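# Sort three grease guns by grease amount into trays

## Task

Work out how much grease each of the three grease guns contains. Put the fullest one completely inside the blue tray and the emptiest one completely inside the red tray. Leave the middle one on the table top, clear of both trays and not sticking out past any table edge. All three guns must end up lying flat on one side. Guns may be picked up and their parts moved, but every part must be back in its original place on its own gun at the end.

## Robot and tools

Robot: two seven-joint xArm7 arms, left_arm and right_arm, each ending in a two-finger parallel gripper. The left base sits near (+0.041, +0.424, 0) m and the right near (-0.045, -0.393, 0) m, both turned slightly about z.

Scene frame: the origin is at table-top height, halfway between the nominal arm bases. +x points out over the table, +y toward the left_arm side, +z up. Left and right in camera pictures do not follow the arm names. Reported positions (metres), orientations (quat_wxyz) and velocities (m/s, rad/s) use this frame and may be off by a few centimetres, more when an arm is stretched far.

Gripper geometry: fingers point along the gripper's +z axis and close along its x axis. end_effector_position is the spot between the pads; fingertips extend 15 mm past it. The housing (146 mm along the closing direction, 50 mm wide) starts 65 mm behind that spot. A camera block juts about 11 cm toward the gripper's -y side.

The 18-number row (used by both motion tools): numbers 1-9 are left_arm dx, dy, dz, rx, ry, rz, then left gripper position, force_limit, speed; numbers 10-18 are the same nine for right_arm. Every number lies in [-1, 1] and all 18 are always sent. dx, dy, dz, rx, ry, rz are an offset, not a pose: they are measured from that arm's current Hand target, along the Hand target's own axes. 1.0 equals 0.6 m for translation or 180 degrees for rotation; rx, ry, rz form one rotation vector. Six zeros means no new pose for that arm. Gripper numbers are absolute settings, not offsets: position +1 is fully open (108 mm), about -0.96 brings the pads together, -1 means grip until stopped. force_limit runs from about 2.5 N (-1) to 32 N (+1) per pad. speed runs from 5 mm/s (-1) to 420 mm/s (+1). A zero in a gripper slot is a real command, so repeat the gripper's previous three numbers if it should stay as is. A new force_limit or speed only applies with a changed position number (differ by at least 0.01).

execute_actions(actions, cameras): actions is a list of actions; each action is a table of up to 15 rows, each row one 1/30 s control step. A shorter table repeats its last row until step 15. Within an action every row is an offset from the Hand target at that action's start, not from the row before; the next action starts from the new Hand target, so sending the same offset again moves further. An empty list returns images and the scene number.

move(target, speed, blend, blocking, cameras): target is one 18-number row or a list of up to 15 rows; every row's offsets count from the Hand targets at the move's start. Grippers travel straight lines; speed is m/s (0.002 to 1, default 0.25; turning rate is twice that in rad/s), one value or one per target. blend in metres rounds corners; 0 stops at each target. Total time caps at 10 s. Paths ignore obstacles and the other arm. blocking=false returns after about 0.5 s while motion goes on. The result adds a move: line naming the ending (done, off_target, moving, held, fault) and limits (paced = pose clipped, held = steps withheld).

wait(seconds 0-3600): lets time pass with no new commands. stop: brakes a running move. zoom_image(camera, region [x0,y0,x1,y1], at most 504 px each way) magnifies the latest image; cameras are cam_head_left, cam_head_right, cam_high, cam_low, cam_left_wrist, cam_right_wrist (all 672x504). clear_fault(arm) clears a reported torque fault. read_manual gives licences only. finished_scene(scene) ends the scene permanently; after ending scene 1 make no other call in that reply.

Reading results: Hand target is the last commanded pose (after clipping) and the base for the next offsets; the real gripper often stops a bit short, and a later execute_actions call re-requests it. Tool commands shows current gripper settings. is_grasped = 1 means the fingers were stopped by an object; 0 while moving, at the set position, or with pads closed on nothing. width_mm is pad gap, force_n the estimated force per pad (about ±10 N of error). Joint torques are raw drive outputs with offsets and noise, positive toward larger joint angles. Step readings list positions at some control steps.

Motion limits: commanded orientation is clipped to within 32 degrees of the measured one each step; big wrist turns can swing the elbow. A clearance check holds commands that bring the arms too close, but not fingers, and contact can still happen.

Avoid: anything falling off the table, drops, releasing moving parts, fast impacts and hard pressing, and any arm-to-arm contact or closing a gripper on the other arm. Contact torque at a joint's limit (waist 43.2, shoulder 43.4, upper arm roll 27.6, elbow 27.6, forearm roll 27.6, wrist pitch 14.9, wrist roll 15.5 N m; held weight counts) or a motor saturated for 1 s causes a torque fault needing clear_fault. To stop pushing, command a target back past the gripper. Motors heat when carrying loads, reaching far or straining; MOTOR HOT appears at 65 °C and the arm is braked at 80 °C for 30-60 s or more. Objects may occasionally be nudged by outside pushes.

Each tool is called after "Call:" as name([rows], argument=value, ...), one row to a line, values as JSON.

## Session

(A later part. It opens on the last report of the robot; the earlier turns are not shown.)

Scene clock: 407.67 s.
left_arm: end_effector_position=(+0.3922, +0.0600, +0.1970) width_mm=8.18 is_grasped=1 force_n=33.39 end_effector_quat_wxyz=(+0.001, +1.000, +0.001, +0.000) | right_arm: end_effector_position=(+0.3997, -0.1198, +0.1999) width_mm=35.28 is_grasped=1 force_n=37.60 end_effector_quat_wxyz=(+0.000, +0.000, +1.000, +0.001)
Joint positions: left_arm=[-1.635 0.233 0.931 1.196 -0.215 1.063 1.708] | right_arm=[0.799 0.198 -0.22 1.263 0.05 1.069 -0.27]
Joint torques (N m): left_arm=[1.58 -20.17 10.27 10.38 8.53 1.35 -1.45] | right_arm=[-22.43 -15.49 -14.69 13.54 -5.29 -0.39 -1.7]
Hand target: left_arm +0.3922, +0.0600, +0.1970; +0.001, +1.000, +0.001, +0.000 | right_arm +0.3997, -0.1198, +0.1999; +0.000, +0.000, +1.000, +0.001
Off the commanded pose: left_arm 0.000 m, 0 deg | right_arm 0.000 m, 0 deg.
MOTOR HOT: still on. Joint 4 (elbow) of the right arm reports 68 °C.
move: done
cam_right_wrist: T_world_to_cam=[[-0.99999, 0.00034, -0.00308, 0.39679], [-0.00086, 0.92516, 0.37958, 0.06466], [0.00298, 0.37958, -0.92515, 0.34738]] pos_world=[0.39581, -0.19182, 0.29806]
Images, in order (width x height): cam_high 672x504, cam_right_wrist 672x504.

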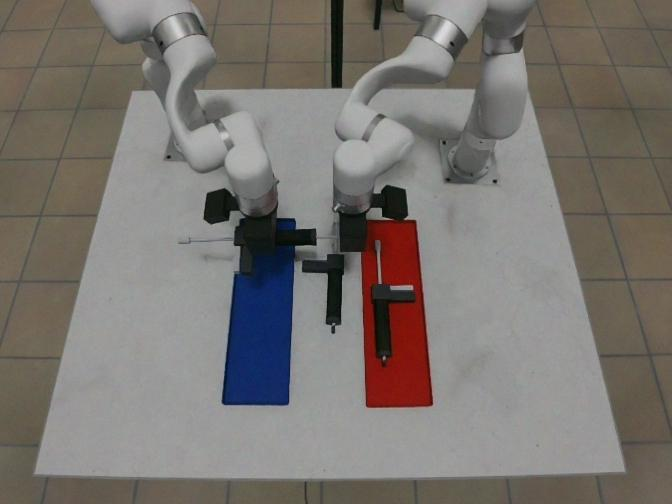

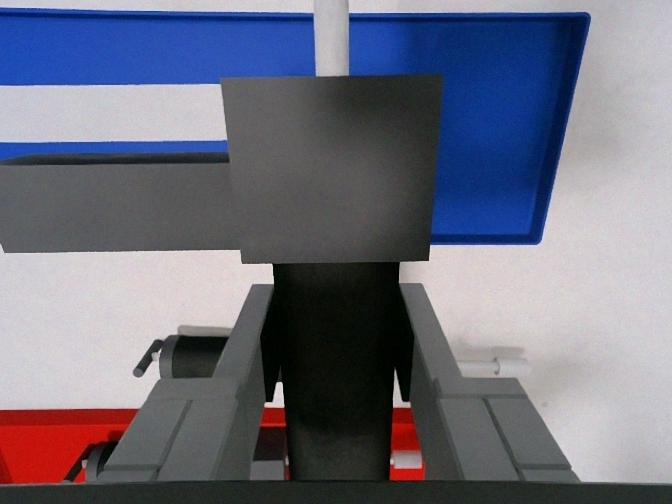

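Call:
move(target=[0,-0.0167,0,0,0,0,-1,0,-0.6,0,0,0,0,0,0,-1,0.1,-0.5], speed=0.06)

Call:
move(target=[0,-0.0167,0,0,0,0,-1,0,-0.6,0,0,0,0,0,0,-1,0.1,-0.5], speed=0.06)

Call:
move(target=[0,-0.0083,0,0,0,0,-1,0,-0.6,0,0,0,0,0,0,-1,0.1,-0.5], speed=0.06, cameras=["cam_right_wrist","cam_high"])

Scene clock: 411.00 s.
left_arm: end_effector_position=(+0.3922, +0.0700, +0.1970) width_mm=8.18 is_grasped=1 force_n=33.37 end_effector_quat_wxyz=(+0.001, +1.000, +0.001, +0.000) | right_arm: end_effector_position=(+0.3997, -0.1198, +0.1999) width_mm=35.28 is_grasped=1 force_n=37.49 end_effector_quat_wxyz=(+0.000, +0.000, +1.000, +0.001)
Joint positions: left_arm=[-1.644 0.201 0.943 1.165 -0.188 1.053 1.704] | right_arm=[0.799 0.198 -0.22 1.263 0.05 1.069 -0.27]
Joint torques (N m): left_arm=[2.21 -19.18 10.66 10.04 8.83 1.62 -1.45] | right_arm=[-22.43 -15.9 -14.68 13.52 -5.15 -0.3 -1.64]
Hand target: left_arm +0.3922, +0.0700, +0.1970; +0.001, +1.000, +0.001, +0.000 | right_arm +0.3997, -0.1198, +0.1999; +0.000, +0.000, +1.000, +0.001
Off the commanded pose: left_arm 0.000 m, 0 deg | right_arm 0.000 m, 0 deg.
MOTOR HOT: still on. Joint 4 (elbow) of the right arm reports 67 °C.
move: done

Scene clock: 411.53 s.
left_arm: end_effector_position=(+0.3921, +0.0801, +0.1970) width_mm=8.18 is_grasped=1 force_n=33.34 end_effector_quat_wxyz=(+0.001, +1.000, +0.001, +0.000) | right_arm: end_effector_position=(+0.3997, -0.1198, +0.1999) width_mm=35.28 is_grasped=1 force_n=37.38 end_effector_quat_wxyz=(+0.000, +0.000, +1.000, +0.001)
Joint positions: left_arm=[-1.652 0.168 0.956 1.136 -0.159 1.043 1.699] | right_arm=[0.799 0.198 -0.22 1.263 0.05 1.069 -0.27]
Joint torques (N m): left_arm=[2.87 -18.36 10.81 9.85 9.22 1.77 -1.47] | right_arm=[-21.92 -15.8 -14.72 13.65 -5.19 -0.35 -1.61]
Hand target: left_arm +0.3921, +0.0801, +0.1970; +0.001, +1.000, +0.001, +0.000 | right_arm +0.3997, -0.1198, +0.1999; +0.000, +0.000, +1.000, +0.001
Off the commanded pose: left_arm 0.000 m, 0 deg | right_arm 0.000 m, 0 deg.
MOTOR HOT: still on. Joint 4 (elbow) of the right arm reports 67 °C.
move: done

Scene clock: 412.03 s.
left_arm: end_effector_position=(+0.3921, +0.0850, +0.1970) width_mm=8.18 is_grasped=1 force_n=33.33 end_effector_quat_wxyz=(+0.001, +1.000, +0.001, +0.000) | right_arm: end_effector_position=(+0.3997, -0.1198, +0.1999) width_mm=35.28 is_grasped=1 force_n=37.32 end_effector_quat_wxyz=(+0.000, +0.000, +1.000, +0.001)
Joint positions: left_arm=[-1.656 0.151 0.962 1.122 -0.144 1.039 1.695] | right_arm=[0.799 0.198 -0.22 1.263 0.05 1.069 -0.27]
Joint torques (N m): left_arm=[3.17 -17.26 11.05 9.73 9.32 1.94 -1.51] | right_arm=[-22.29 -16.28 -14.74 13.57 -5.44 -0.26 -1.7]
Hand target: left_arm +0.3921, +0.0850, +0.1970; +0.001, +1.000, +0.001, +0.000 | right_arm +0.3997, -0.1198, +0.1999; +0.000, +0.000, +1.000, +0.001
Off the commanded pose: left_arm 0.000 m, 0 deg | right_arm 0.000 m, 0 deg.
MOTOR HOT: still on. Joint 4 (elbow) of the right arm reports 67 °C.
move: done
cam_right_wrist: T_world_to_cam=[[-0.99999, 0.00034, -0.00308, 0.39679], [-0.00086, 0.92516, 0.37958, 0.06466], [0.00298, 0.37958, -0.92515, 0.34738]] pos_world=[0.39581, -0.19182, 0.29806]
Images, in order (width x height): cam_high 672x504, cam_right_wrist 672x504.

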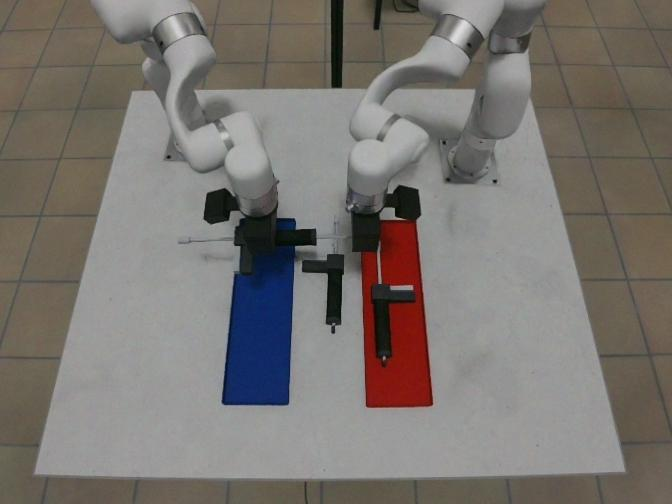

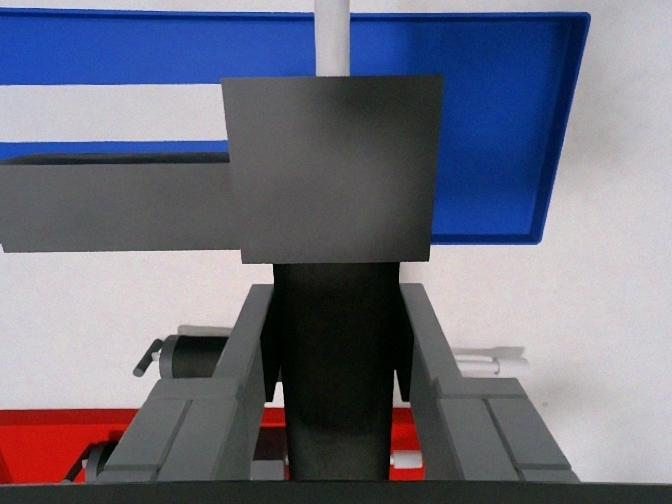

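Call:
move(target=[0,-0.0167,0,0,0,0,-1,0,-0.6,0,0,0,0,0,0,-1,0.1,-0.5], speed=0.06)

Call:
move(target=[0,-0.0167,0,0,0,0,-1,0,-0.6,0,0,0,0,0,0,-1,0.1,-0.5], speed=0.06)

Call:
move(target=[0,-0.0167,0,0,0,0,-1,0,-0.6,0,0,0,0,0,0,-1,0.1,-0.5], speed=0.06, cameras=["cam_right_wrist","cam_high"])

Scene clock: 415.33 s.
left_arm: end_effector_position=(+0.3921, +0.0951, +0.1970) width_mm=8.18 is_grasped=1 force_n=33.31 end_effector_quat_wxyz=(+0.001, +1.000, +0.001, +0.000) | right_arm: end_effector_position=(+0.3997, -0.1198, +0.1999) width_mm=35.28 is_grasped=1 force_n=37.22 end_effector_quat_wxyz=(+0.000, +0.000, +1.000, +0.001)
Joint positions: left_arm=[-1.662 0.115 0.973 1.094 -0.112 1.031 1.687] | right_arm=[0.799 0.198 -0.22 1.263 0.05 1.069 -0.27]
Joint torques (N m): left_arm=[3.94 -16.05 11.11 9.37 9.73 2.17 -1.55] | right_arm=[-22.18 -16.65 -14.51 13.57 -5.08 -0.19 -1.68]
Hand target: left_arm +0.3921, +0.0951, +0.1970; +0.001, +1.000, +0.001, +0.000 | right_arm +0.3997, -0.1198, +0.1999; +0.000, +0.000, +1.000, +0.001
Off the commanded pose: left_arm 0.000 m, 0 deg | right_arm 0.000 m, 0 deg.
MOTOR HOT: still on. Joint 4 (elbow) of the right arm reports 66 °C.
move: done

Scene clock: 415.87 s.
left_arm: end_effector_position=(+0.3921, +0.1051, +0.1970) width_mm=8.19 is_grasped=1 force_n=33.30 end_effector_quat_wxyz=(+0.001, +1.000, +0.001, +0.000) | right_arm: end_effector_position=(+0.3997, -0.1198, +0.1999) width_mm=35.28 is_grasped=1 force_n=37.13 end_effector_quat_wxyz=(+0.000, +0.000, +1.000, +0.001)
Joint positions: left_arm=[-1.666 0.079 0.983 1.067 -0.078 1.024 1.677] | right_arm=[0.799 0.198 -0.22 1.263 0.05 1.069 -0.27]
Joint torques (N m): left_arm=[4.4 -15.23 11.24 9.11 9.82 2.48 -1.5] | right_arm=[-22.28 -16.91 -14.55 13.61 -5.24 0.09 -1.68]
Hand target: left_arm +0.3921, +0.1051, +0.1970; +0.001, +1.000, +0.001, +0.000 | right_arm +0.3997, -0.1198, +0.1999; +0.000, +0.000, +1.000, +0.001
Off the commanded pose: left_arm 0.000 m, 0 deg | right_arm 0.000 m, 0 deg.
MOTOR HOT: still on. Joint 4 (elbow) of the right arm reports 66 °C.
move: done

Scene clock: 416.57 s.
left_arm: end_effector_position=(+0.3922, +0.1154, +0.1968) width_mm=0.00 is_grasped=0 force_n=35.60 end_effector_quat_wxyz=(+0.000, +1.000, +0.001, +0.000) | right_arm: end_effector_position=(+0.3998, -0.1202, +0.1997) width_mm=35.28 is_grasped=1 force_n=36.70 end_effector_quat_wxyz=(+0.000, +0.000, +1.000, +0.001)
Joint positions: left_arm=[-1.667 0.042 0.991 1.041 -0.042 1.018 1.666] | right_arm=[0.798 0.198 -0.219 1.263 0.05 1.069 -0.27]
Joint torques (N m): left_arm=[-3.56 -16.33 -1.46 28.67 -0.44 -3.55 -1.52] | right_arm=[4.85 -19.7 0.89 20.83 1.84 -2.82 3.29]
Hand target: left_arm +0.3921, +0.1151, +0.1970; +0.001, +1.000, +0.001, +0.000 | right_arm +0.3997, -0.1198, +0.1999; +0.000, +0.000, +1.000, +0.001
Off the commanded pose: left_arm 0.000 m, 0 deg | right_arm 0.000 m, 0 deg.
MOTOR HOT: still on. Joint 4 (elbow) of the right arm reports 66 °C.
move: done
cam_right_wrist: T_world_to_cam=[[-1, 0.00076, -0.0028, 0.39689], [-0.00036, 0.92536, 0.37909, 0.06506], [0.00288, 0.37908, -0.92536, 0.34745]] pos_world=[0.39591, -0.19222, 0.29796]
Images, in order (width x height): cam_high 672x504, cam_right_wrist 672x504.

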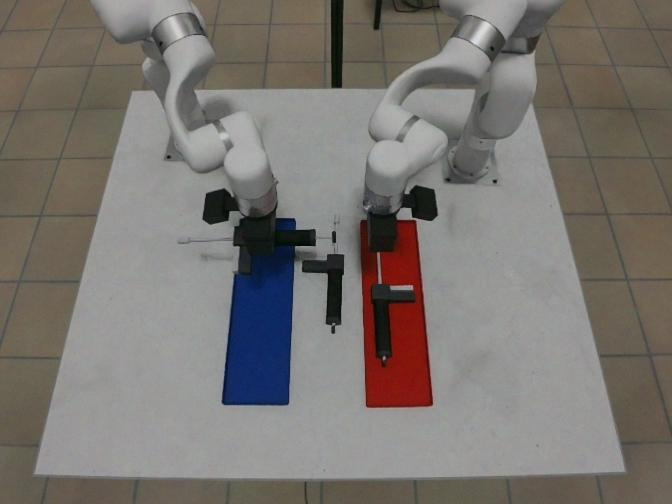

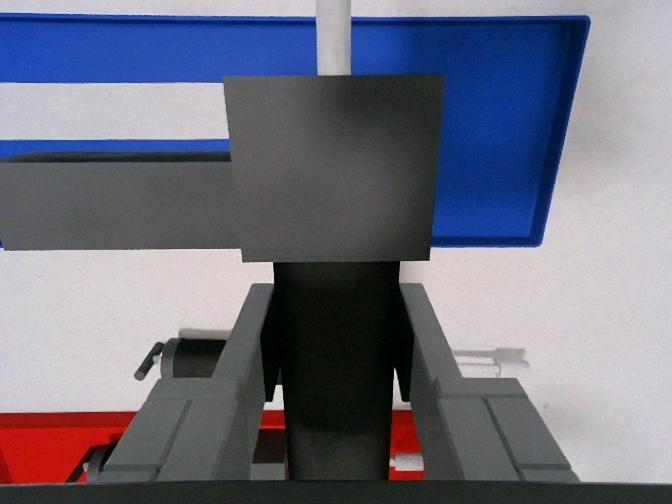

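Call:
move(target=[0,0,0,0,0,0,-0.1,0,0,0,0,0,0,0,0,-1,0.1,-0.5], cameras=["cam_left_wrist"])

Scene clock: 435.87 s.
left_arm: end_effector_position=(+0.3921, +0.1151, +0.1970) width_mm=47.49 is_grasped=0 force_n=0.00 end_effector_quat_wxyz=(+0.001, +1.000, +0.001, +0.000) | right_arm: end_effector_position=(+0.3997, -0.1198, +0.1999) width_mm=35.28 is_grasped=1 force_n=36.70 end_effector_quat_wxyz=(+0.000, +0.000, +1.000, +0.001)
Joint positions: left_arm=[-1.667 0.042 0.991 1.041 -0.042 1.018 1.666] | right_arm=[0.799 0.198 -0.219 1.263 0.05 1.069 -0.27]
Joint torques (N m): left_arm=[-3.61 -16.27 -1.48 29.05 -4.08 -3.54 -1.33] | right_arm=[5.12 -25.6 0.93 20.74 2.1 -2.76 3.44]
Hand target: left_arm +0.3921, +0.1151, +0.1970; +0.001, +1.000, +0.001, +0.000 | right_arm +0.3997, -0.1198, +0.1999; +0.000, +0.000, +1.000, +0.001
Off the commanded pose: left_arm 0.000 m, 0 deg | right_arm 0.000 m, 0 deg.
MOTOR HOT: still on. Joint 4 (elbow) of the right arm reports 74 °C.
move: done
cam_left_wrist: T_world_to_cam=[[0.99953, 0.02529, -0.01729, -0.3913], [0.02989, -0.9289, 0.36913, 0.03973], [-0.00672, -0.36947, -0.92922, 0.34595]] pos_world=[0.39225, 0.17462, 0.30003]

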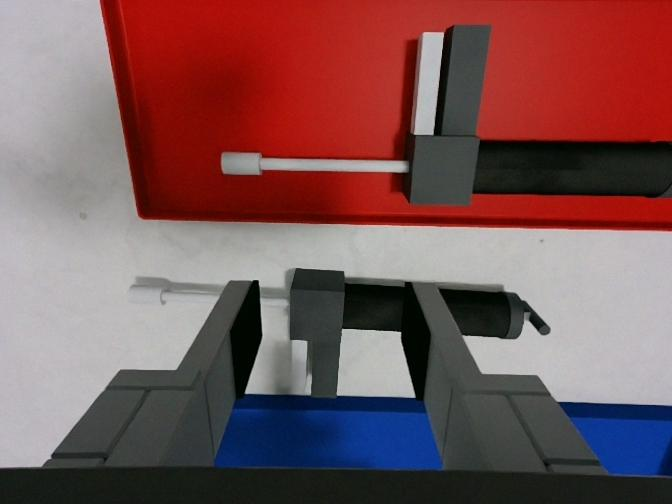

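Call:
move([
  [0,0,0,0,0,0,-1,0,0.3,0,0,0,0,0,0,-1,0.1,-0.5],
  [0,0.115,0,0,0,0,-1,0,0.3,0,0,0,0,0,0,-1,0.1,-0.5],
  [0,0.1617,0,0,0,0,-1,0,0.3,0,0,0,0,0,0,-1,0.1,-0.5],
], speed=[0.1,0.1,0.05], cameras=["cam_high"])

Scene clock: 442.87 s.
left_arm: end_effector_position=(+0.3922, +0.0181, +0.1971) width_mm=0.00 is_grasped=0 force_n=30.96 end_effector_quat_wxyz=(+0.001, +1.000, +0.001, +0.000) | right_arm: end_effector_position=(+0.3997, -0.1198, +0.1999) width_mm=35.28 is_grasped=1 force_n=36.66 end_effector_quat_wxyz=(+0.000, +0.000, +1.000, +0.001)
Joint positions: left_arm=[-1.598 0.363 0.883 1.333 -0.311 1.115 1.713] | right_arm=[0.799 0.198 -0.219 1.263 0.05 1.069 -0.27]
Joint torques (N m): left_arm=[3.92 -18.23 2.24 29.46 -4.45 -1.38 -1.43] | right_arm=[5.17 -25.13 0.79 20.74 1.99 -2.4 3.06]
Hand target: left_arm +0.3922, +0.0181, +0.1971; +0.001, +1.000, +0.001, +0.000 | right_arm +0.3997, -0.1198, +0.1999; +0.000, +0.000, +1.000, +0.001
Off the commanded pose: left_arm 0.000 m, 0 deg | right_arm 0.000 m, 0 deg.
MOTOR HOT: still on. Joint 4 (elbow) of the right arm reports 75 °C.
move: done

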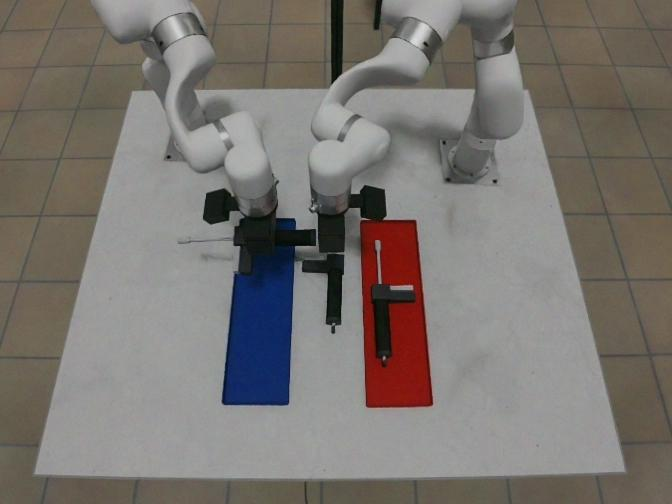

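Call:
move([
  [0,-0.1667,0,0,0,0,-1,0,0.3,0,0,0,0,0,0,-1,0.1,-0.5],
  [0,-0.1667,0,0,0,0,-1,0,0.3,-0.02,-0.3183,0.05,0,0,0.463,-1,0.1,-0.5],
  [0,-0.1667,0,0,0,0,-1,0,0.3,-0.02,-0.3183,0.2913,0,0,0.463,-1,0.1,-0.5],
  [0,-0.1667,0,0,0,0,-1,0,0.3,-0.02,-0.3183,0.2913,0,0,0.463,0,0.1,-0.5],
  [0,-0.1667,0,0,0,0,-1,0,0.3,-0.02,-0.3183,0,0,0,0.463,0,0.1,-0.5],
], speed=[0.25,0.3,0.12,0.1,0.2], cameras=["cam_right_wrist"])

Scene clock: 459.73 s.
left_arm: end_effector_position=(+0.3921, +0.1181, +0.1969) width_mm=0.00 is_grasped=0 force_n=31.05 end_effector_quat_wxyz=(+0.001, +1.000, +0.001, +0.000) | right_arm: end_effector_position=(+0.4117, -0.3108, +0.1996) width_mm=52.99 is_grasped=0 force_n=0.00 end_effector_quat_wxyz=(+0.000, +0.665, +0.747, +0.001)
Joint positions: left_arm=[-1.673 0.031 0.999 1.034 -0.031 1.016 1.663] | right_arm=[0.677 0.009 -0.456 1.031 0.006 1.023 0.843]
Joint torques (N m): left_arm=[-3.45 -16.2 2.42 21.95 4.91 -3.67 -1.38] | right_arm=[5.11 -19.12 1.93 18.42 -2.07 -0.62 3.53]
Hand target: left_arm +0.3921, +0.1181, +0.1969; +0.001, +1.000, +0.001, +0.000 | right_arm +0.4117, -0.3108, +0.1996; +0.000, +0.665, +0.747, +0.001
Off the commanded pose: left_arm 0.000 m, 0 deg | right_arm 0.000 m, 0 deg.
MOTOR HOT: still on. Joint 4 (elbow) of the right arm reports 74 °C.
move: done
cam_right_wrist: T_world_to_cam=[[-0.11564, 0.99329, -0.00096, 0.35295], [0.91918, 0.10738, 0.37893, -0.3913], [0.37649, 0.04294, -0.92543, 0.16129]] pos_world=[0.33977, -0.31549, 0.29787]

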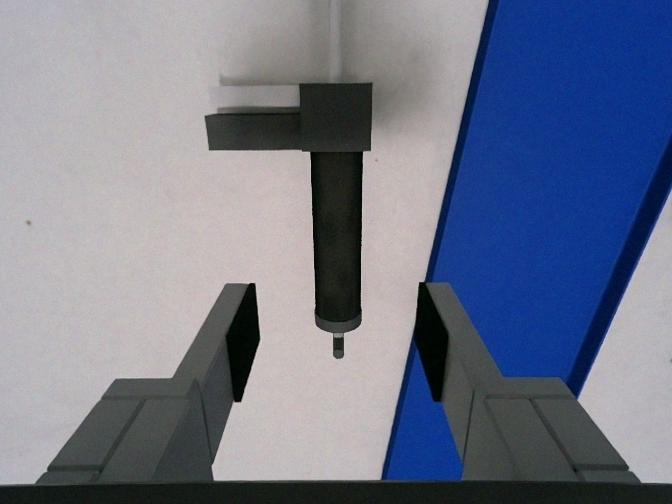

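Call:
move([
  [0.1967,-0.0333,0,0,0,-0.5,0,0.1,0,0.003,-0.318,-0.1167,0,0,0,0,0.1,-0.5],
  [0.1967,-0.0333,0.2,0,0,-0.5,0,0.1,0,0.003,-0.318,-0.1167,0,0,0,0,0.1,-0.5],
  [0.1967,-0.0333,0.2807,0,0,-0.5,0,0.1,0,0.003,-0.318,-0.1167,0,0,0,0,0.1,-0.5],
  [0.1967,-0.0333,0.2807,0,0,-0.5,-1,0.1,-0.3,0.003,-0.318,-0.1167,0,0,0,0,0.1,-0.5],
  [0.1967,-0.0333,0,0,0,-0.5,-1,0.1,-0.3,0.003,-0.318,-0.1167,0,0,0,0,0.1,-0.5],
  [0.0617,-0.3533,0,0,0,-0.539,-1,0.1,-0.3,0.003,-0.318,-0.1167,0,0,0,0,0.1,-0.5],
], speed=[0.3,0.3,0.1,0.1,0.2,0.3], blend=[0,0.02,0,0,0.03,0], cameras=["cam_high"])

Call:
move([
  [0,0,0.25,0,0,0,-1,0.1,-0.3,0,0,0,0,0,0,0,0.1,-0.5],
  [0,0,0.2905,0,0,0,-1,0.1,-0.3,0,0,0,0,0,0,0,0.1,-0.5],
  [0,0,0.2905,0,0,0,0,0.1,-0.5,0,0,0,0,0,0,0,0.1,-0.5],
  [0,0,-0.1,0,0,0,0,0.1,-0.5,0,0,0,0,0,0,0,0.1,-0.5],
], speed=[0.25,0.06,0.1,0.25], blend=[0.02,0,0,0], cameras=["cam_left_wrist","cam_high"])

Scene clock: 477.57 s.
left_arm: end_effector_position=(+0.4288, +0.3301, +0.1967) width_mm=35.17 is_grasped=1 force_n=32.42 end_effector_quat_wxyz=(+0.001, +0.662, +0.750, +0.000) | right_arm: end_effector_position=(+0.2220, -0.3313, +0.2695) width_mm=52.99 is_grasped=0 force_n=0.00 end_effector_quat_wxyz=(+0.000, +0.665, +0.747, +0.001)
Joint positions: left_arm=[-2.191 0.434 2.082 0.818 -0.43 1.081 0.774] | right_arm=[0.629 -0.751 -0.27 0.62 -0.186 1.356 1.095]
Joint torques (N m): left_arm=[-3.55 6.94 8.48 23.41 -4.32 -3.98 1.3] | right_arm=[-5.79 -7.81 5.55 13.23 2.32 -0.68 3.42]
Hand target: left_arm +0.4288, +0.3301, +0.1967; +0.001, +0.662, +0.750, +0.000 | right_arm +0.2220, -0.3313, +0.2695; +0.000, +0.665, +0.747, +0.001
Off the commanded pose: left_arm 0.000 m, 0 deg | right_arm 0.000 m, 0 deg.
MOTOR HOT: still on. Joint 4 (elbow) of the right arm reports 71 °C.
move: done

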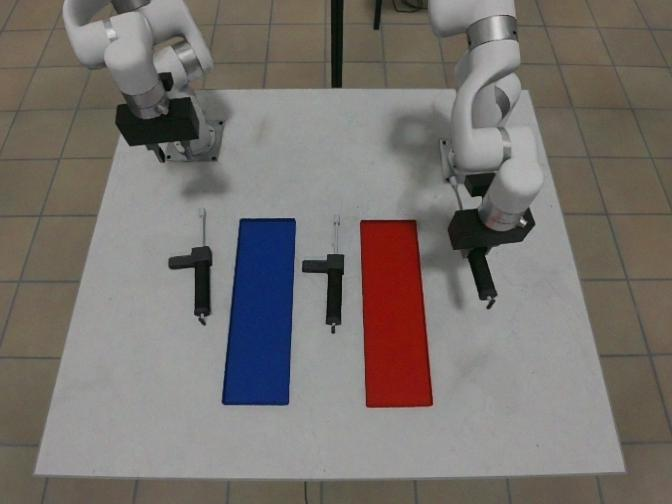

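Scene clock: 481.87 s.
left_arm: end_effector_position=(+0.4288, +0.3302, +0.2567) width_mm=52.99 is_grasped=0 force_n=0.00 end_effector_quat_wxyz=(+0.001, +0.662, +0.750, +0.000) | right_arm: end_effector_position=(+0.2220, -0.3313, +0.2695) width_mm=52.99 is_grasped=0 force_n=0.00 end_effector_quat_wxyz=(+0.000, +0.665, +0.747, +0.001)
Joint positions: left_arm=[-2.249 0.471 2.203 0.941 -0.396 1.257 0.765] | right_arm=[0.629 -0.751 -0.27 0.62 -0.186 1.356 1.095]
Joint torques (N m): left_arm=[-3.63 6.56 8.27 27.97 -4.04 -0.87 1.25] | right_arm=[-5.65 -7.85 5.67 13.28 2.31 -0.61 3.32]
Hand target: left_arm +0.4288, +0.3302, +0.2567; +0.001, +0.662, +0.750, +0.000 | right_arm +0.2220, -0.3313, +0.2695; +0.000, +0.665, +0.747, +0.001
Off the commanded pose: left_arm 0.000 m, 0 deg | right_arm 0.000 m, 0 deg.
MOTOR HOT: still on. Joint 4 (elbow) of the right arm reports 69 °C.
move: done; blend cut to 0.0121 m at target 1
cam_left_wrist: T_world_to_cam=[[-0.14732, 0.98891, -0.01881, -0.25851], [0.91861, 0.14385, 0.36805, -0.51858], [0.36667, 0.03694, -0.92962, 0.18699]] pos_world=[0.36973, 0.32333, 0.35982]
Images, in order (width x height): cam_high 672x504, cam_left_wrist 672x504.

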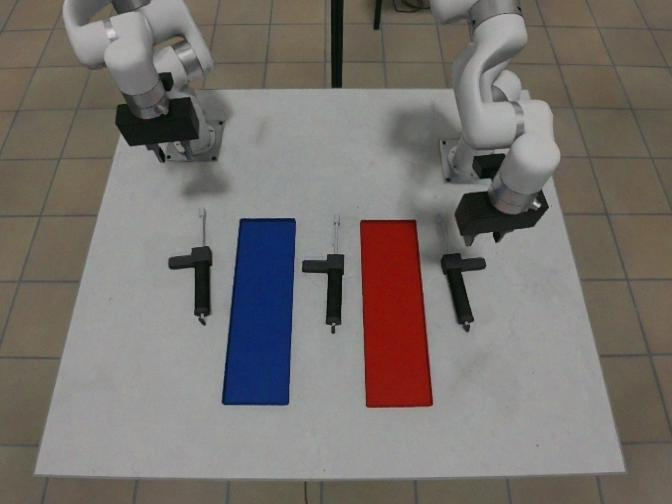

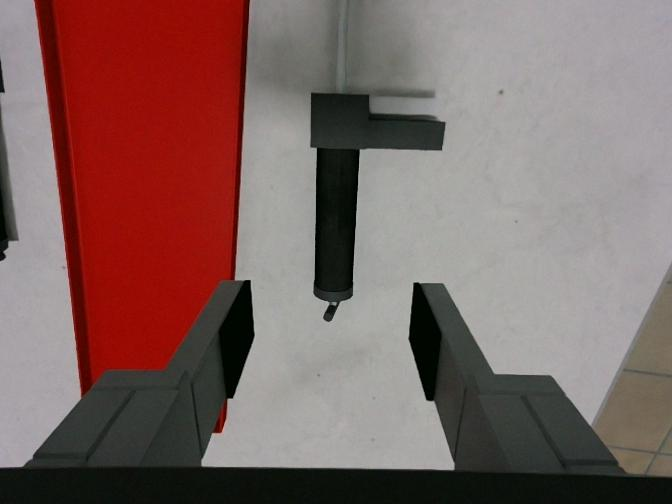

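Call:
move([
  [0,0,0,0,0,0,0,0.1,-0.5,0.5528,0.4263,0.1158,0,0,0.048,0,0.1,-0.5],
  [0,0,0,0,0,0,0,0.1,-0.5,0.5528,0.4263,0.35,0,0,0.048,0,0.1,-0.5],
  [0,0,0,0,0,0,0,0.1,-0.5,0.5528,0.4263,0.4067,0,0,0.048,0,0.1,-0.5],
  [0,0,0,0,0,0,0,0.1,-0.5,0.5528,0.4263,0.4067,0,0,0.048,-1,0.1,-0.3],
  [0,0,0,0,0,0,0,0.1,-0.5,0.5528,0.4263,0.1158,0,0,0.048,-1,0.1,-0.3],
  [0,0,0,0,0,0,0,0.1,-0.5,0.2813,0.5156,0.1158,0,0,0.0367,-1,0.1,-0.3],
], speed=[0.35,0.3,0.1,0.1,0.2,0.3], blend=[0.03,0.02,0,0,0.03,0], cameras=["cam_right_wrist","cam_high"])

Scene clock: 494.07 s.
left_arm: end_effector_position=(+0.4288, +0.3302, +0.2567) width_mm=52.99 is_grasped=0 force_n=0.00 end_effector_quat_wxyz=(+0.001, +0.662, +0.750, +0.000) | right_arm: end_effector_position=(+0.5096, -0.1275, +0.2006) width_mm=35.34 is_grasped=1 force_n=33.65 end_effector_quat_wxyz=(+0.000, +0.707, +0.708, +0.001)
Joint positions: left_arm=[-2.249 0.471 2.203 0.941 -0.396 1.257 0.765] | right_arm=[0.616 0.522 -0.168 1.731 0.091 1.215 1.178]
Joint torques (N m): left_arm=[-3.7 6.61 8.17 27.77 -4.21 -1.22 1.34] | right_arm=[-5.73 -22.4 -3.54 21.36 2.37 -0.93 -3.37]
Hand target: left_arm +0.4288, +0.3302, +0.2567; +0.001, +0.662, +0.750, +0.000 | right_arm +0.5097, -0.1276, +0.2005; +0.000, +0.707, +0.708, +0.001
Off the commanded pose: left_arm 0.000 m, 0 deg | right_arm 0.000 m, 0 deg.
MOTOR HOT: still on. Joint 4 (elbow) of the right arm reports 68 °C.
move: done; blend cut to 0.017 m at target 2
cam_right_wrist: T_world_to_cam=[[-0.00072, 1, -0.00081, 0.12447], [0.92545, 0.00097, 0.37888, -0.51812], [0.37888, -0.00048, -0.92545, 0.11061]] pos_world=[0.43767, -0.12391, 0.29877]
Images, in order (width x height): cam_high 672x504, cam_right_wrist 672x504.

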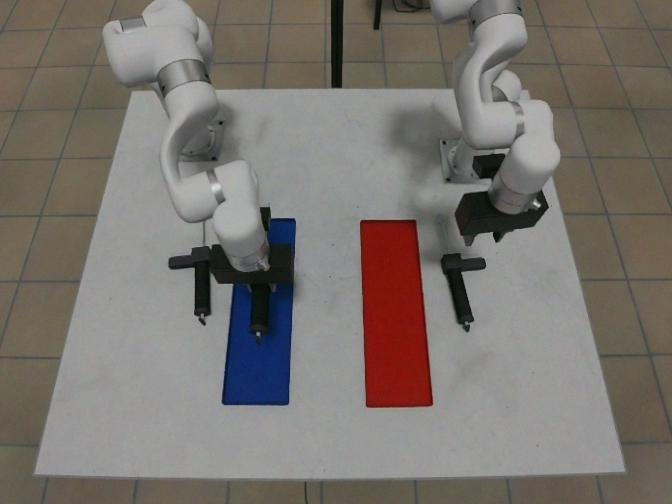

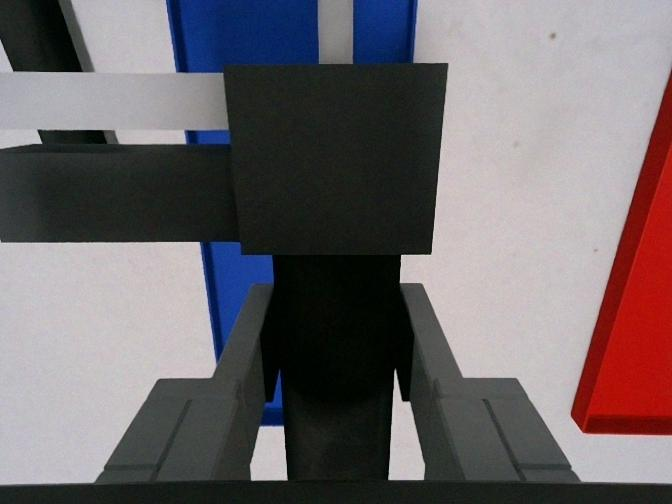

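Call:
move([
  [0,0,0,0,0,0,0,0.1,-0.5,0.015,0,0.22,0,0,0,-1,0.1,-0.3],
  [0,0,0,0,0,0,0,0.1,-0.5,0.015,0,0.285,0,0,0,-1,0.1,-0.3],
  [0,0,0,0,0,0,0,0.1,-0.5,0.015,0,0.285,0,0,0,0,0.1,-0.3],
  [0,0,0,0,0,0,0,0.1,-0.5,0.015,0,0,0,0,0,0,0.1,-0.3],
  [0,0,0,0,0,0,0,0.1,-0.5,-0.3053,-0.1628,0,0,0,-0.0367,0,0.1,-0.3],
], speed=[0.25,0.08,0.1,0.2,0.35], blend=[0.02,0,0,0.03,0])

Call:
move([
  [0,0,0,0,0,0,0,0.1,-0.5,0,0,0.25,0,0,0,0,0.1,-0.3],
  [0,0,0,0,0,0,0,0.1,-0.5,0,0,0.2922,0,0,0,0,0.1,-0.3],
  [0,0,0,0,0,0,0,0.1,-0.5,0,0,0.2922,0,0,0,-1,0.1,-0.3],
  [0,0,0,0,0,0,0,0.1,-0.5,0,0,0,0,0,0,-1,0.1,-0.3],
], speed=[0.25,0.08,0.1,0.2], blend=[0.02,0,0,0], cameras=["cam_right_wrist","cam_high"])

Scene clock: 505.77 s.
left_arm: end_effector_position=(+0.4288, +0.3302, +0.2567) width_mm=52.99 is_grasped=0 force_n=0.00 end_effector_quat_wxyz=(+0.001, +0.662, +0.750, +0.000) | right_arm: end_effector_position=(+0.4122, -0.3108, +0.2001) width_mm=53.00 is_grasped=0 force_n=0.00 end_effector_quat_wxyz=(+0.000, +0.665, +0.747, +0.001)
Joint positions: left_arm=[-2.249 0.471 2.203 0.941 -0.396 1.257 0.765] | right_arm=[0.501 0.009 -0.28 1.034 0.005 1.024 0.844]
Joint torques (N m): left_arm=[-3.71 6.47 8.13 27.47 -3.96 -1.49 1.23] | right_arm=[-5.56 -20.04 -1.58 12.86 -2 -2.36 -3.3]
Hand target: left_arm +0.4288, +0.3302, +0.2567; +0.001, +0.662, +0.750, +0.000 | right_arm +0.4122, -0.3109, +0.2002; +0.000, +0.665, +0.747, +0.001
Off the commanded pose: left_arm 0.000 m, 0 deg | right_arm 0.000 m, 0 deg.
MOTOR HOT: still on. Joint 4 (elbow) of the right arm reports 71 °C.
move: done; blend cut to 0.0195 m at target 1

Scene clock: 508.93 s.
left_arm: end_effector_position=(+0.4288, +0.3302, +0.2567) width_mm=52.99 is_grasped=0 force_n=0.00 end_effector_quat_wxyz=(+0.001, +0.662, +0.750, +0.000) | right_arm: end_effector_position=(+0.4122, -0.3109, +0.2001) width_mm=35.39 is_grasped=1 force_n=30.49 end_effector_quat_wxyz=(+0.000, +0.665, +0.747, +0.001)
Joint positions: left_arm=[-2.249 0.471 2.203 0.941 -0.396 1.257 0.765] | right_arm=[0.505 0.009 -0.284 1.034 0.005 1.024 0.844]
Joint torques (N m): left_arm=[-3.74 6.6 8.04 27.29 -4.06 -1.57 1.23] | right_arm=[5.36 -21.9 2.08 20.5 -2.05 -0.75 3.45]
Hand target: left_arm +0.4288, +0.3302, +0.2567; +0.001, +0.662, +0.750, +0.000 | right_arm +0.4122, -0.3109, +0.2002; +0.000, +0.665, +0.747, +0.001
Off the commanded pose: left_arm 0.000 m, 0 deg | right_arm 0.000 m, 0 deg.
MOTOR HOT: still on. Joint 4 (elbow) of the right arm reports 71 °C.
move: done; blend cut to 0.0127 m at target 1
cam_right_wrist: T_world_to_cam=[[-0.11564, 0.99329, -0.00096, 0.35311], [0.91918, 0.10738, 0.37893, -0.39194], [0.37649, 0.04294, -0.92543, 0.16156]] pos_world=[0.34027, -0.31559, 0.29837]
Images, in order (width x height): cam_high 672x504, cam_right_wrist 672x504.

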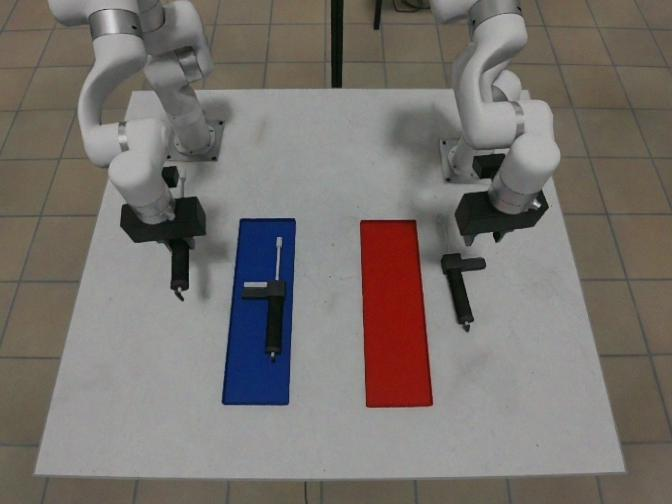

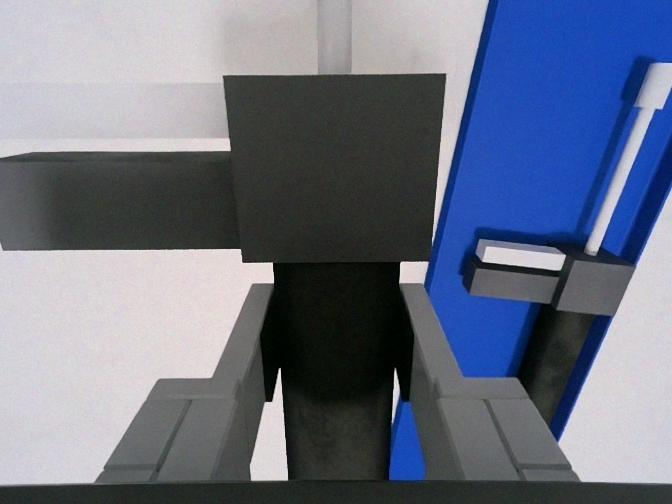

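Call:
move([
  [0,0,0,0,0,0,0,0.1,-0.5,0.5609,0.0951,0,0,0,0.048,-1,0.1,-0.3],
  [0,0,0,0,0,0,0,0.1,-0.5,0.5609,0.0951,0.24,0,0,0.048,-1,0.1,-0.3],
  [0,0,0,0,0,0,0,0.1,-0.5,0.5609,0.0951,0.2907,0,0,0.048,-1,0.1,-0.3],
  [0,0,0,0,0,0,0,0.1,-0.5,0.5609,0.0951,0.2907,0,0,0.048,0,0.1,-0.3],
  [0,0,0,0,0,0,0,0.1,-0.5,0.5609,0.0951,0,0,0,0.048,0,0.1,-0.3],
  [0,0,0,0,0,0,0,0.1,-0.5,0.049,-0.267,-0.083,0,0,0.048,0,0.1,-0.3],
], speed=[0.3,0.25,0.08,0.1,0.25,0.4], blend=[0.02,0.02,0,0,0.03,0])

Scene clock: 522.57 s.
left_arm: end_effector_position=(+0.4288, +0.3302, +0.2567) width_mm=52.99 is_grasped=0 force_n=0.00 end_effector_quat_wxyz=(+0.001, +0.662, +0.750, +0.000) | right_arm: end_effector_position=(+0.2496, -0.3004, +0.2498) width_mm=52.99 is_grasped=0 force_n=0.00 end_effector_quat_wxyz=(+0.000, +0.719, +0.695, +0.001)
Joint positions: left_arm=[-2.249 0.471 2.203 0.941 -0.396 1.257 0.765] | right_arm=[0.614 -0.594 -0.22 0.649 -0.129 1.232 1.249]
Joint torques (N m): left_arm=[-3.55 6.43 7.97 26.78 -4.09 -1.88 1.24] | right_arm=[-5.86 -10.07 0.78 13.26 -2.06 -0.52 -3.32]
Hand target: left_arm +0.4288, +0.3302, +0.2567; +0.001, +0.662, +0.750, +0.000 | right_arm +0.2496, -0.3004, +0.2499; +0.000, +0.719, +0.695, +0.001
Off the commanded pose: left_arm 0.000 m, 0 deg | right_arm 0.000 m, 0 deg.
MOTOR HOT: still on. Joint 4 (elbow) of the right arm reports 73 °C.
move: done; blend cut to 0.0152 m at target 2

Call:
move(target=[-0.4965,-0.0593,0.0945,0,0,0.05,0,0.1,-0.5,0,0,0,0,0,0,0,0.1,-0.3], speed=0.35, cameras=["cam_left_wrist","cam_high"])

Scene clock: 528.30 s.
left_arm: end_effector_position=(+0.4303, +0.0301, +0.2004) width_mm=52.99 is_grasped=0 force_n=0.00 end_effector_quat_wxyz=(+0.001, +0.719, +0.695, +0.000) | right_arm: end_effector_position=(+0.2496, -0.3004, +0.2499) width_mm=52.99 is_grasped=0 force_n=0.00 end_effector_quat_wxyz=(+0.000, +0.719, +0.695, +0.001)
Joint positions: left_arm=[-1.665 0.564 1.13 1.434 -0.541 1.222 0.384] | right_arm=[0.614 -0.594 -0.22 0.649 -0.129 1.232 1.249]
Joint torques (N m): left_arm=[3.98 -18.35 6.16 26.26 -4.19 -1.02 1.27] | right_arm=[-5.55 -10.49 0.95 13.54 -1.88 -0.59 -3.42]
Hand target: left_arm +0.4303, +0.0301, +0.2004; +0.001, +0.719, +0.695, +0.000 | right_arm +0.2496, -0.3004, +0.2499; +0.000, +0.719, +0.695, +0.001
Off the commanded pose: left_arm 0.000 m, 0 deg | right_arm 0.000 m, 0 deg.
MOTOR HOT: still on. Joint 4 (elbow) of the right arm reports 71 °C.
move: done
cam_left_wrist: T_world_to_cam=[[0.00917, 0.99978, -0.01876, -0.03028], [0.92969, -0.00161, 0.36833, -0.45662], [0.36822, -0.02082, -0.92951, 0.14622]] pos_world=[0.37095, 0.03258, 0.30353]
Images, in order (width x height): cam_high 672x504, cam_left_wrist 672x504.

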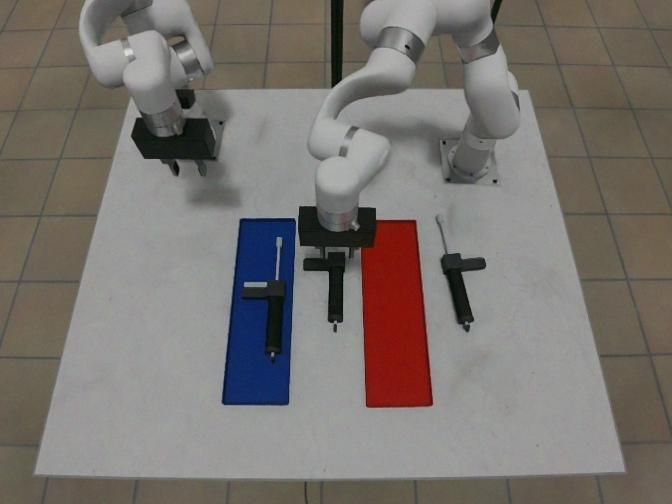

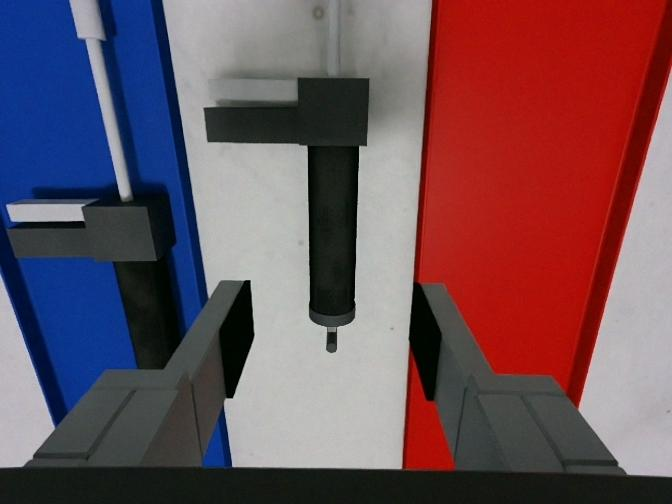

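Call:
move([
  [-0.008,-0.003,0.24,0,0,0,0,0.1,-0.5,0,0,0,0,0,0,0,0.1,-0.3],
  [-0.008,-0.003,0.2917,0,0,0,0,0.1,-0.5,0,0,0,0,0,0,0,0.1,-0.3],
  [-0.008,-0.003,0.2917,0,0,0,-1,0.1,-0.3,0,0,0,0,0,0,0,0.1,-0.3],
  [-0.008,-0.003,0,0,0,0,-1,0.1,-0.3,0,0,0,0,0,0,0,0.1,-0.3],
  [0.2695,0.074,0,0,0,-0.011,-1,0.1,-0.3,0,0,0,0,0,0,0,0.1,-0.3],
], speed=[0.25,0.1,0.1,0.2,0.3], blend=[0.02,0,0,0.02,0], cameras=["cam_left_wrist"])

Scene clock: 535.27 s.
left_arm: end_effector_position=(+0.4800, +0.1902, +0.2002) width_mm=35.16 is_grasped=1 force_n=34.75 end_effector_quat_wxyz=(+0.001, +0.707, +0.708, +0.000) | right_arm: end_effector_position=(+0.2496, -0.3004, +0.2499) width_mm=52.99 is_grasped=0 force_n=0.00 end_effector_quat_wxyz=(+0.000, +0.719, +0.695, +0.001)
Joint positions: left_arm=[-1.648 0.381 1.324 1.18 -0.413 1.117 0.598] | right_arm=[0.614 -0.594 -0.22 0.649 -0.129 1.232 1.249]
Joint torques (N m): left_arm=[3.9 -17.78 9 23.48 4.69 -3.88 1.22] | right_arm=[-5.72 -10.38 0.91 13.38 -2.07 -0.67 -3.3]
Hand target: left_arm +0.4801, +0.1903, +0.2002; +0.001, +0.707, +0.708, +0.000 | right_arm +0.2496, -0.3004, +0.2499; +0.000, +0.719, +0.695, +0.001
Off the commanded pose: left_arm 0.000 m, 0 deg | right_arm 0.000 m, 0 deg.
MOTOR HOT: still on. Joint 4 (elbow) of the right arm reports 69 °C.
move: done; blend cut to 0.0155 m at target 1
cam_left_wrist: T_world_to_cam=[[-0.02525, 0.9995, -0.01875, -0.17415], [0.92922, 0.03039, 0.36829, -0.50832], [0.36868, -0.00812, -0.92952, 0.12844]] pos_world=[0.42058, 0.19055, 0.30333]

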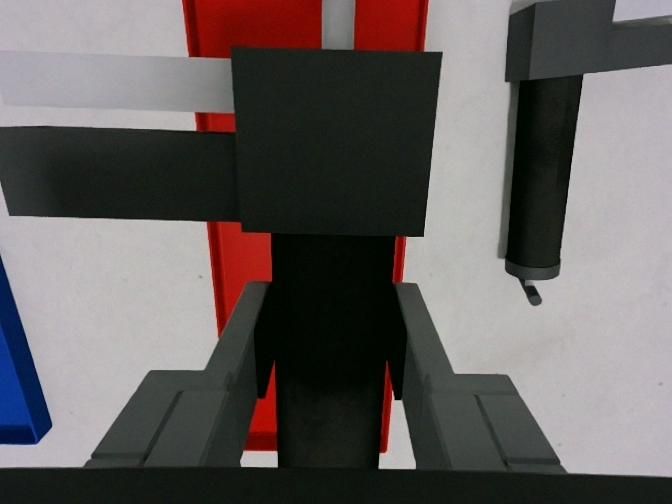

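Call:
move([
  [0.0117,0,0.22,0,0,0,-1,0.1,-0.3,0,0,0,0,0,0,0,0.1,-0.3],
  [0.0117,0,0.285,0,0,0,-1,0.1,-0.3,0,0,0,0,0,0,0,0.1,-0.3],
  [0.0117,0,0.285,0,0,0,0,0.1,-0.3,0,0,0,0,0,0,0,0.1,-0.3],
  [0.0117,0,0,0,0,0,0,0.1,-0.3,0,0,0,0,0,0,0,0.1,-0.3],
  [0.0117,-0.35,-0.05,0,0,0,0,0.1,-0.3,0,0,0,0,0,0,0,0.1,-0.3],
], speed=[0.25,0.08,0.1,0.2,0.3], blend=[0.02,0,0,0.03,0], cameras=["cam_high","cam_head_left","cam_low"])

Scene clock: 543.80 s.
left_arm: end_effector_position=(+0.2700, +0.1970, +0.2301) width_mm=53.00 is_grasped=0 force_n=0.00 end_effector_quat_wxyz=(+0.001, +0.707, +0.708, +0.000) | right_arm: end_effector_position=(+0.2496, -0.3004, +0.2499) width_mm=52.99 is_grasped=0 force_n=0.00 end_effector_quat_wxyz=(+0.000, +0.719, +0.695, +0.001)
Joint positions: left_arm=[-2.827 0.835 2.297 0.676 -0.605 1.353 0.565] | right_arm=[0.614 -0.594 -0.22 0.649 -0.129 1.232 1.249]
Joint torques (N m): left_arm=[-3.58 2.17 10.27 18.4 -4.17 -3.46 1.31] | right_arm=[-5.6 -10.66 0.87 13.48 -1.87 -0.72 -3.27]
Hand target: left_arm +0.2700, +0.1970, +0.2301; +0.001, +0.707, +0.708, +0.000 | right_arm +0.2496, -0.3004, +0.2499; +0.000, +0.719, +0.695, +0.001
Off the commanded pose: left_arm 0.000 m, 0 deg | right_arm 0.000 m, 0 deg.
MOTOR HOT: still on. Joint 4 (elbow) of the right arm reports 67 °C.
move: done; blend cut to 0.0195 m at target 1
Images, in order (width x height): cam_head_left 672x504, cam_high 672x504, cam_low 672x504.

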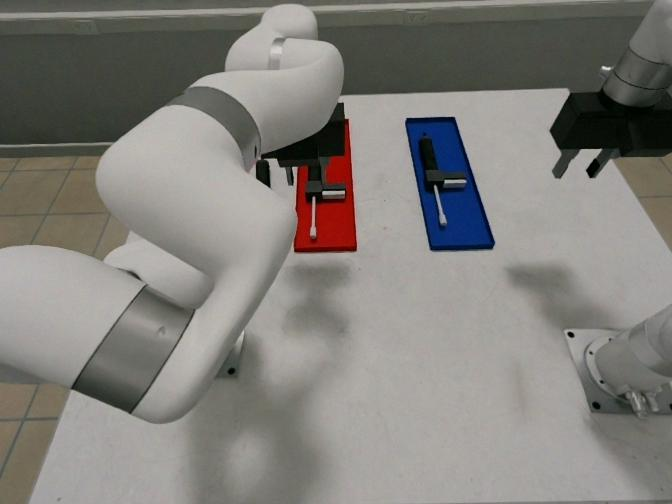

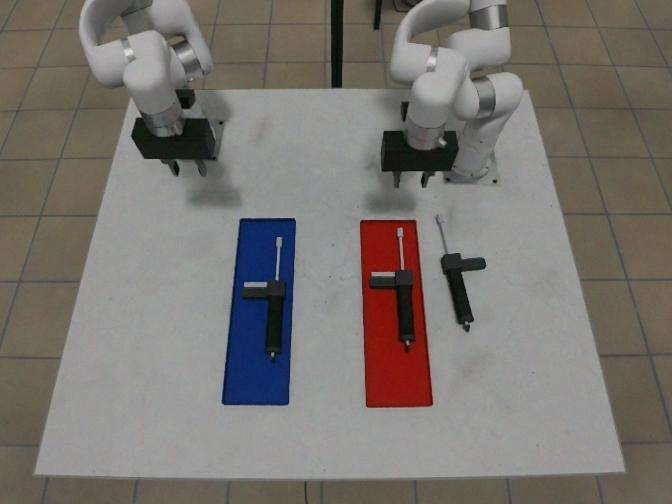

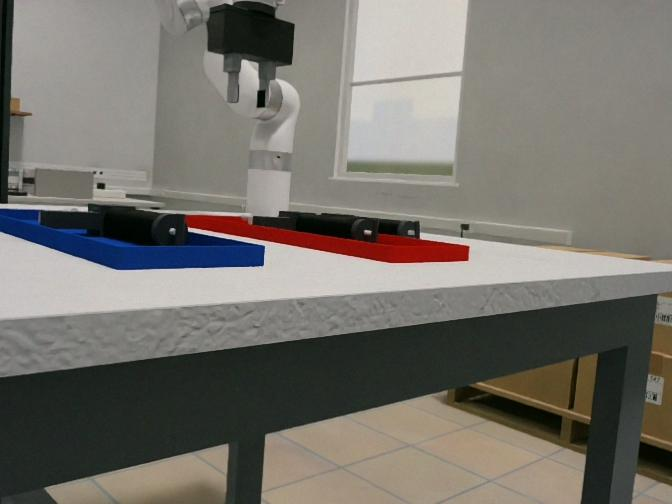

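Call:
move(target=[0,0,0,0,0,0,0,0.1,-0.3,0.05,-0.13,-0.15,0,0,0,0,0.1,-0.3])

Call:
wait(seconds=300)

Scene clock: 561.63 s.
left_arm: end_effector_position=(+0.2700, +0.1970, +0.2301) width_mm=53.00 is_grasped=0 force_n=0.00 end_effector_quat_wxyz=(+0.001, +0.707, +0.708, +0.000) | right_arm: end_effector_position=(+0.1727, -0.2679, +0.3398) width_mm=52.99 is_grasped=0 force_n=0.00 end_effector_quat_wxyz=(+0.000, +0.719, +0.695, +0.001)
Joint positions: left_arm=[-2.827 0.835 2.297 0.676 -0.605 1.353 0.566] | right_arm=[0.669 -0.781 -0.063 0.786 -0.044 1.564 1.399]
Joint torques (N m): left_arm=[-3.7 2.04 10.35 18.38 -4.09 -3.55 1.24] | right_arm=[5.19 -7.59 3.14 18.57 2.36 -0.53 3.47]
Hand target: left_arm +0.2700, +0.1970, +0.2301; +0.001, +0.707, +0.708, +0.000 | right_arm +0.1727, -0.2679, +0.3399; +0.000, +0.719, +0.695, +0.001
Off the commanded pose: left_arm 0.000 m, 0 deg | right_arm 0.000 m, 0 deg.
MOTOR HOT: still on. Joint 4 (elbow) of the right arm reports 65 °C.
move: done

Scene clock: 868.93 s.
left_arm: end_effector_position=(+0.2700, +0.1970, +0.2301) width_mm=53.00 is_grasped=0 force_n=0.00 end_effector_quat_wxyz=(+0.001, +0.707, +0.708, +0.000) | right_arm: end_effector_position=(+0.1723, -0.2681, +0.3390) width_mm=52.99 is_grasped=0 force_n=0.00 end_effector_quat_wxyz=(-0.001, +0.719, +0.695, +0.000)
Joint positions: left_arm=[-2.827 0.835 2.297 0.676 -0.605 1.353 0.566] | right_arm=[0.669 -0.781 -0.064 0.784 -0.044 1.565 1.399]
Joint torques (N m): left_arm=[-1.53 1.73 10.24 19.14 -3.21 -3.03 1.22] | right_arm=[-0.49 -2.79 1.57 15.9 0.23 -1.56 0]
Hand target: left_arm +0.2700, +0.1970, +0.2301; +0.001, +0.707, +0.708, +0.000 | right_arm +0.1723, -0.2681, +0.3390; -0.001, +0.719, +0.695, +0.000 (not the last commanded pose)
Tool commands: left_gripper/position=+0.0 left_gripper/force_limit=+0.1 left_gripper/speed=-0.3 right_gripper/position=+0.0 right_gripper/force_limit=+0.1 right_gripper/speed=-0.3
Off the commanded pose: left_arm 0.000 m, 0 deg | right_arm 0.001 m, 0 deg.
OVER-TEMPERATURE FAULT: BRAKES ON. Joint 4 (elbow) of the right arm reached 80 °C; the stop lasted 41 seconds. The right arm may have sagged or run on as its brakes closed, and pressed harder on what it touched. The stop used 82 of the actions that the scene allows. The right arm's brakes are open: its gripper holds where the fault left it. The right arm accepts commands again.
wait: 266.10 of 300 s (the remaining seconds did not pass); at rest by 0.17 s

Call:
move([
  [0,0.1,0,0,0,0,0,0.1,-0.3,0.05,0.13,0.1,0,0,0,0,0.1,-0.3],
  [0,0.1,0.1,0,0,0,0,0.1,-0.3,0.05,0.13,0.25,0,0,0,0,0.1,-0.3],
])

Call:
wait(seconds=60)

Scene clock: 876.83 s.
left_arm: end_effector_position=(+0.3301, +0.1970, +0.1701) width_mm=53.00 is_grasped=0 force_n=0.00 end_effector_quat_wxyz=(+0.001, +0.707, +0.708, +0.000) | right_arm: end_effector_position=(+0.2511, -0.2408, +0.1889) width_mm=52.99 is_grasped=0 force_n=0.00 end_effector_quat_wxyz=(+0.000, +0.719, +0.695, +0.000)
Joint positions: left_arm=[-2.624 0.582 2.077 0.682 -0.581 1.069 0.589] | right_arm=[0.662 -0.431 -0.134 0.578 -0.065 1.007 1.351]
Joint torques (N m): left_arm=[4.22 -3.34 4.97 18.49 -2.49 -3.46 -1.51] | right_arm=[3.69 -3.27 0.03 12.87 2.2 -2.46 -3.37]
Hand target: left_arm +0.3301, +0.1970, +0.1701; +0.001, +0.707, +0.708, +0.000 | right_arm +0.2511, -0.2407, +0.1889; -0.001, +0.719, +0.695, +0.000
Off the commanded pose: left_arm 0.000 m, 0 deg | right_arm 0.000 m, 0 deg.
move: done

Scene clock: 936.83 s.
left_arm: end_effector_position=(+0.3301, +0.1970, +0.1701) width_mm=53.00 is_grasped=0 force_n=0.00 end_effector_quat_wxyz=(+0.001, +0.707, +0.708, +0.000) | right_arm: end_effector_position=(+0.2511, -0.2407, +0.1889) width_mm=52.99 is_grasped=0 force_n=0.00 end_effector_quat_wxyz=(-0.001, +0.719, +0.695, +0.000)
Joint positions: left_arm=[-2.624 0.582 2.077 0.682 -0.581 1.069 0.589] | right_arm=[0.662 -0.431 -0.134 0.578 -0.065 1.007 1.351]
Joint torques (N m): left_arm=[4.05 -3.24 4.92 18.99 4.13 -3.12 -1.45] | right_arm=[5.3 -3.56 1.92 12.91 2.22 -2.19 -3.31]
Hand target: left_arm +0.3301, +0.1970, +0.1701; +0.001, +0.707, +0.708, +0.000 | right_arm +0.2511, -0.2407, +0.1889; -0.001, +0.719, +0.695, +0.000
Tool commands: left_gripper/position=+0.0 left_gripper/force_limit=+0.1 left_gripper/speed=-0.3 right_gripper/position=+0.0 right_gripper/force_limit=+0.1 right_gripper/speed=-0.3
Off the commanded pose: left_arm 0.000 m, 0 deg | right_arm 0.000 m, 0 deg.
MOTOR HOT: joint 4 (elbow) of the right arm reports 65 °C; the controller stops that arm at 80 °C. To cool a motor, set the load down, stop pushing, or move to a pose that needs little force. At that limit the right arm can sag while its brakes close.
wait: 60.00 s; at rest by 0.17 s

Call:
finished_scene(scene=1)

The scene is finished: the task was done.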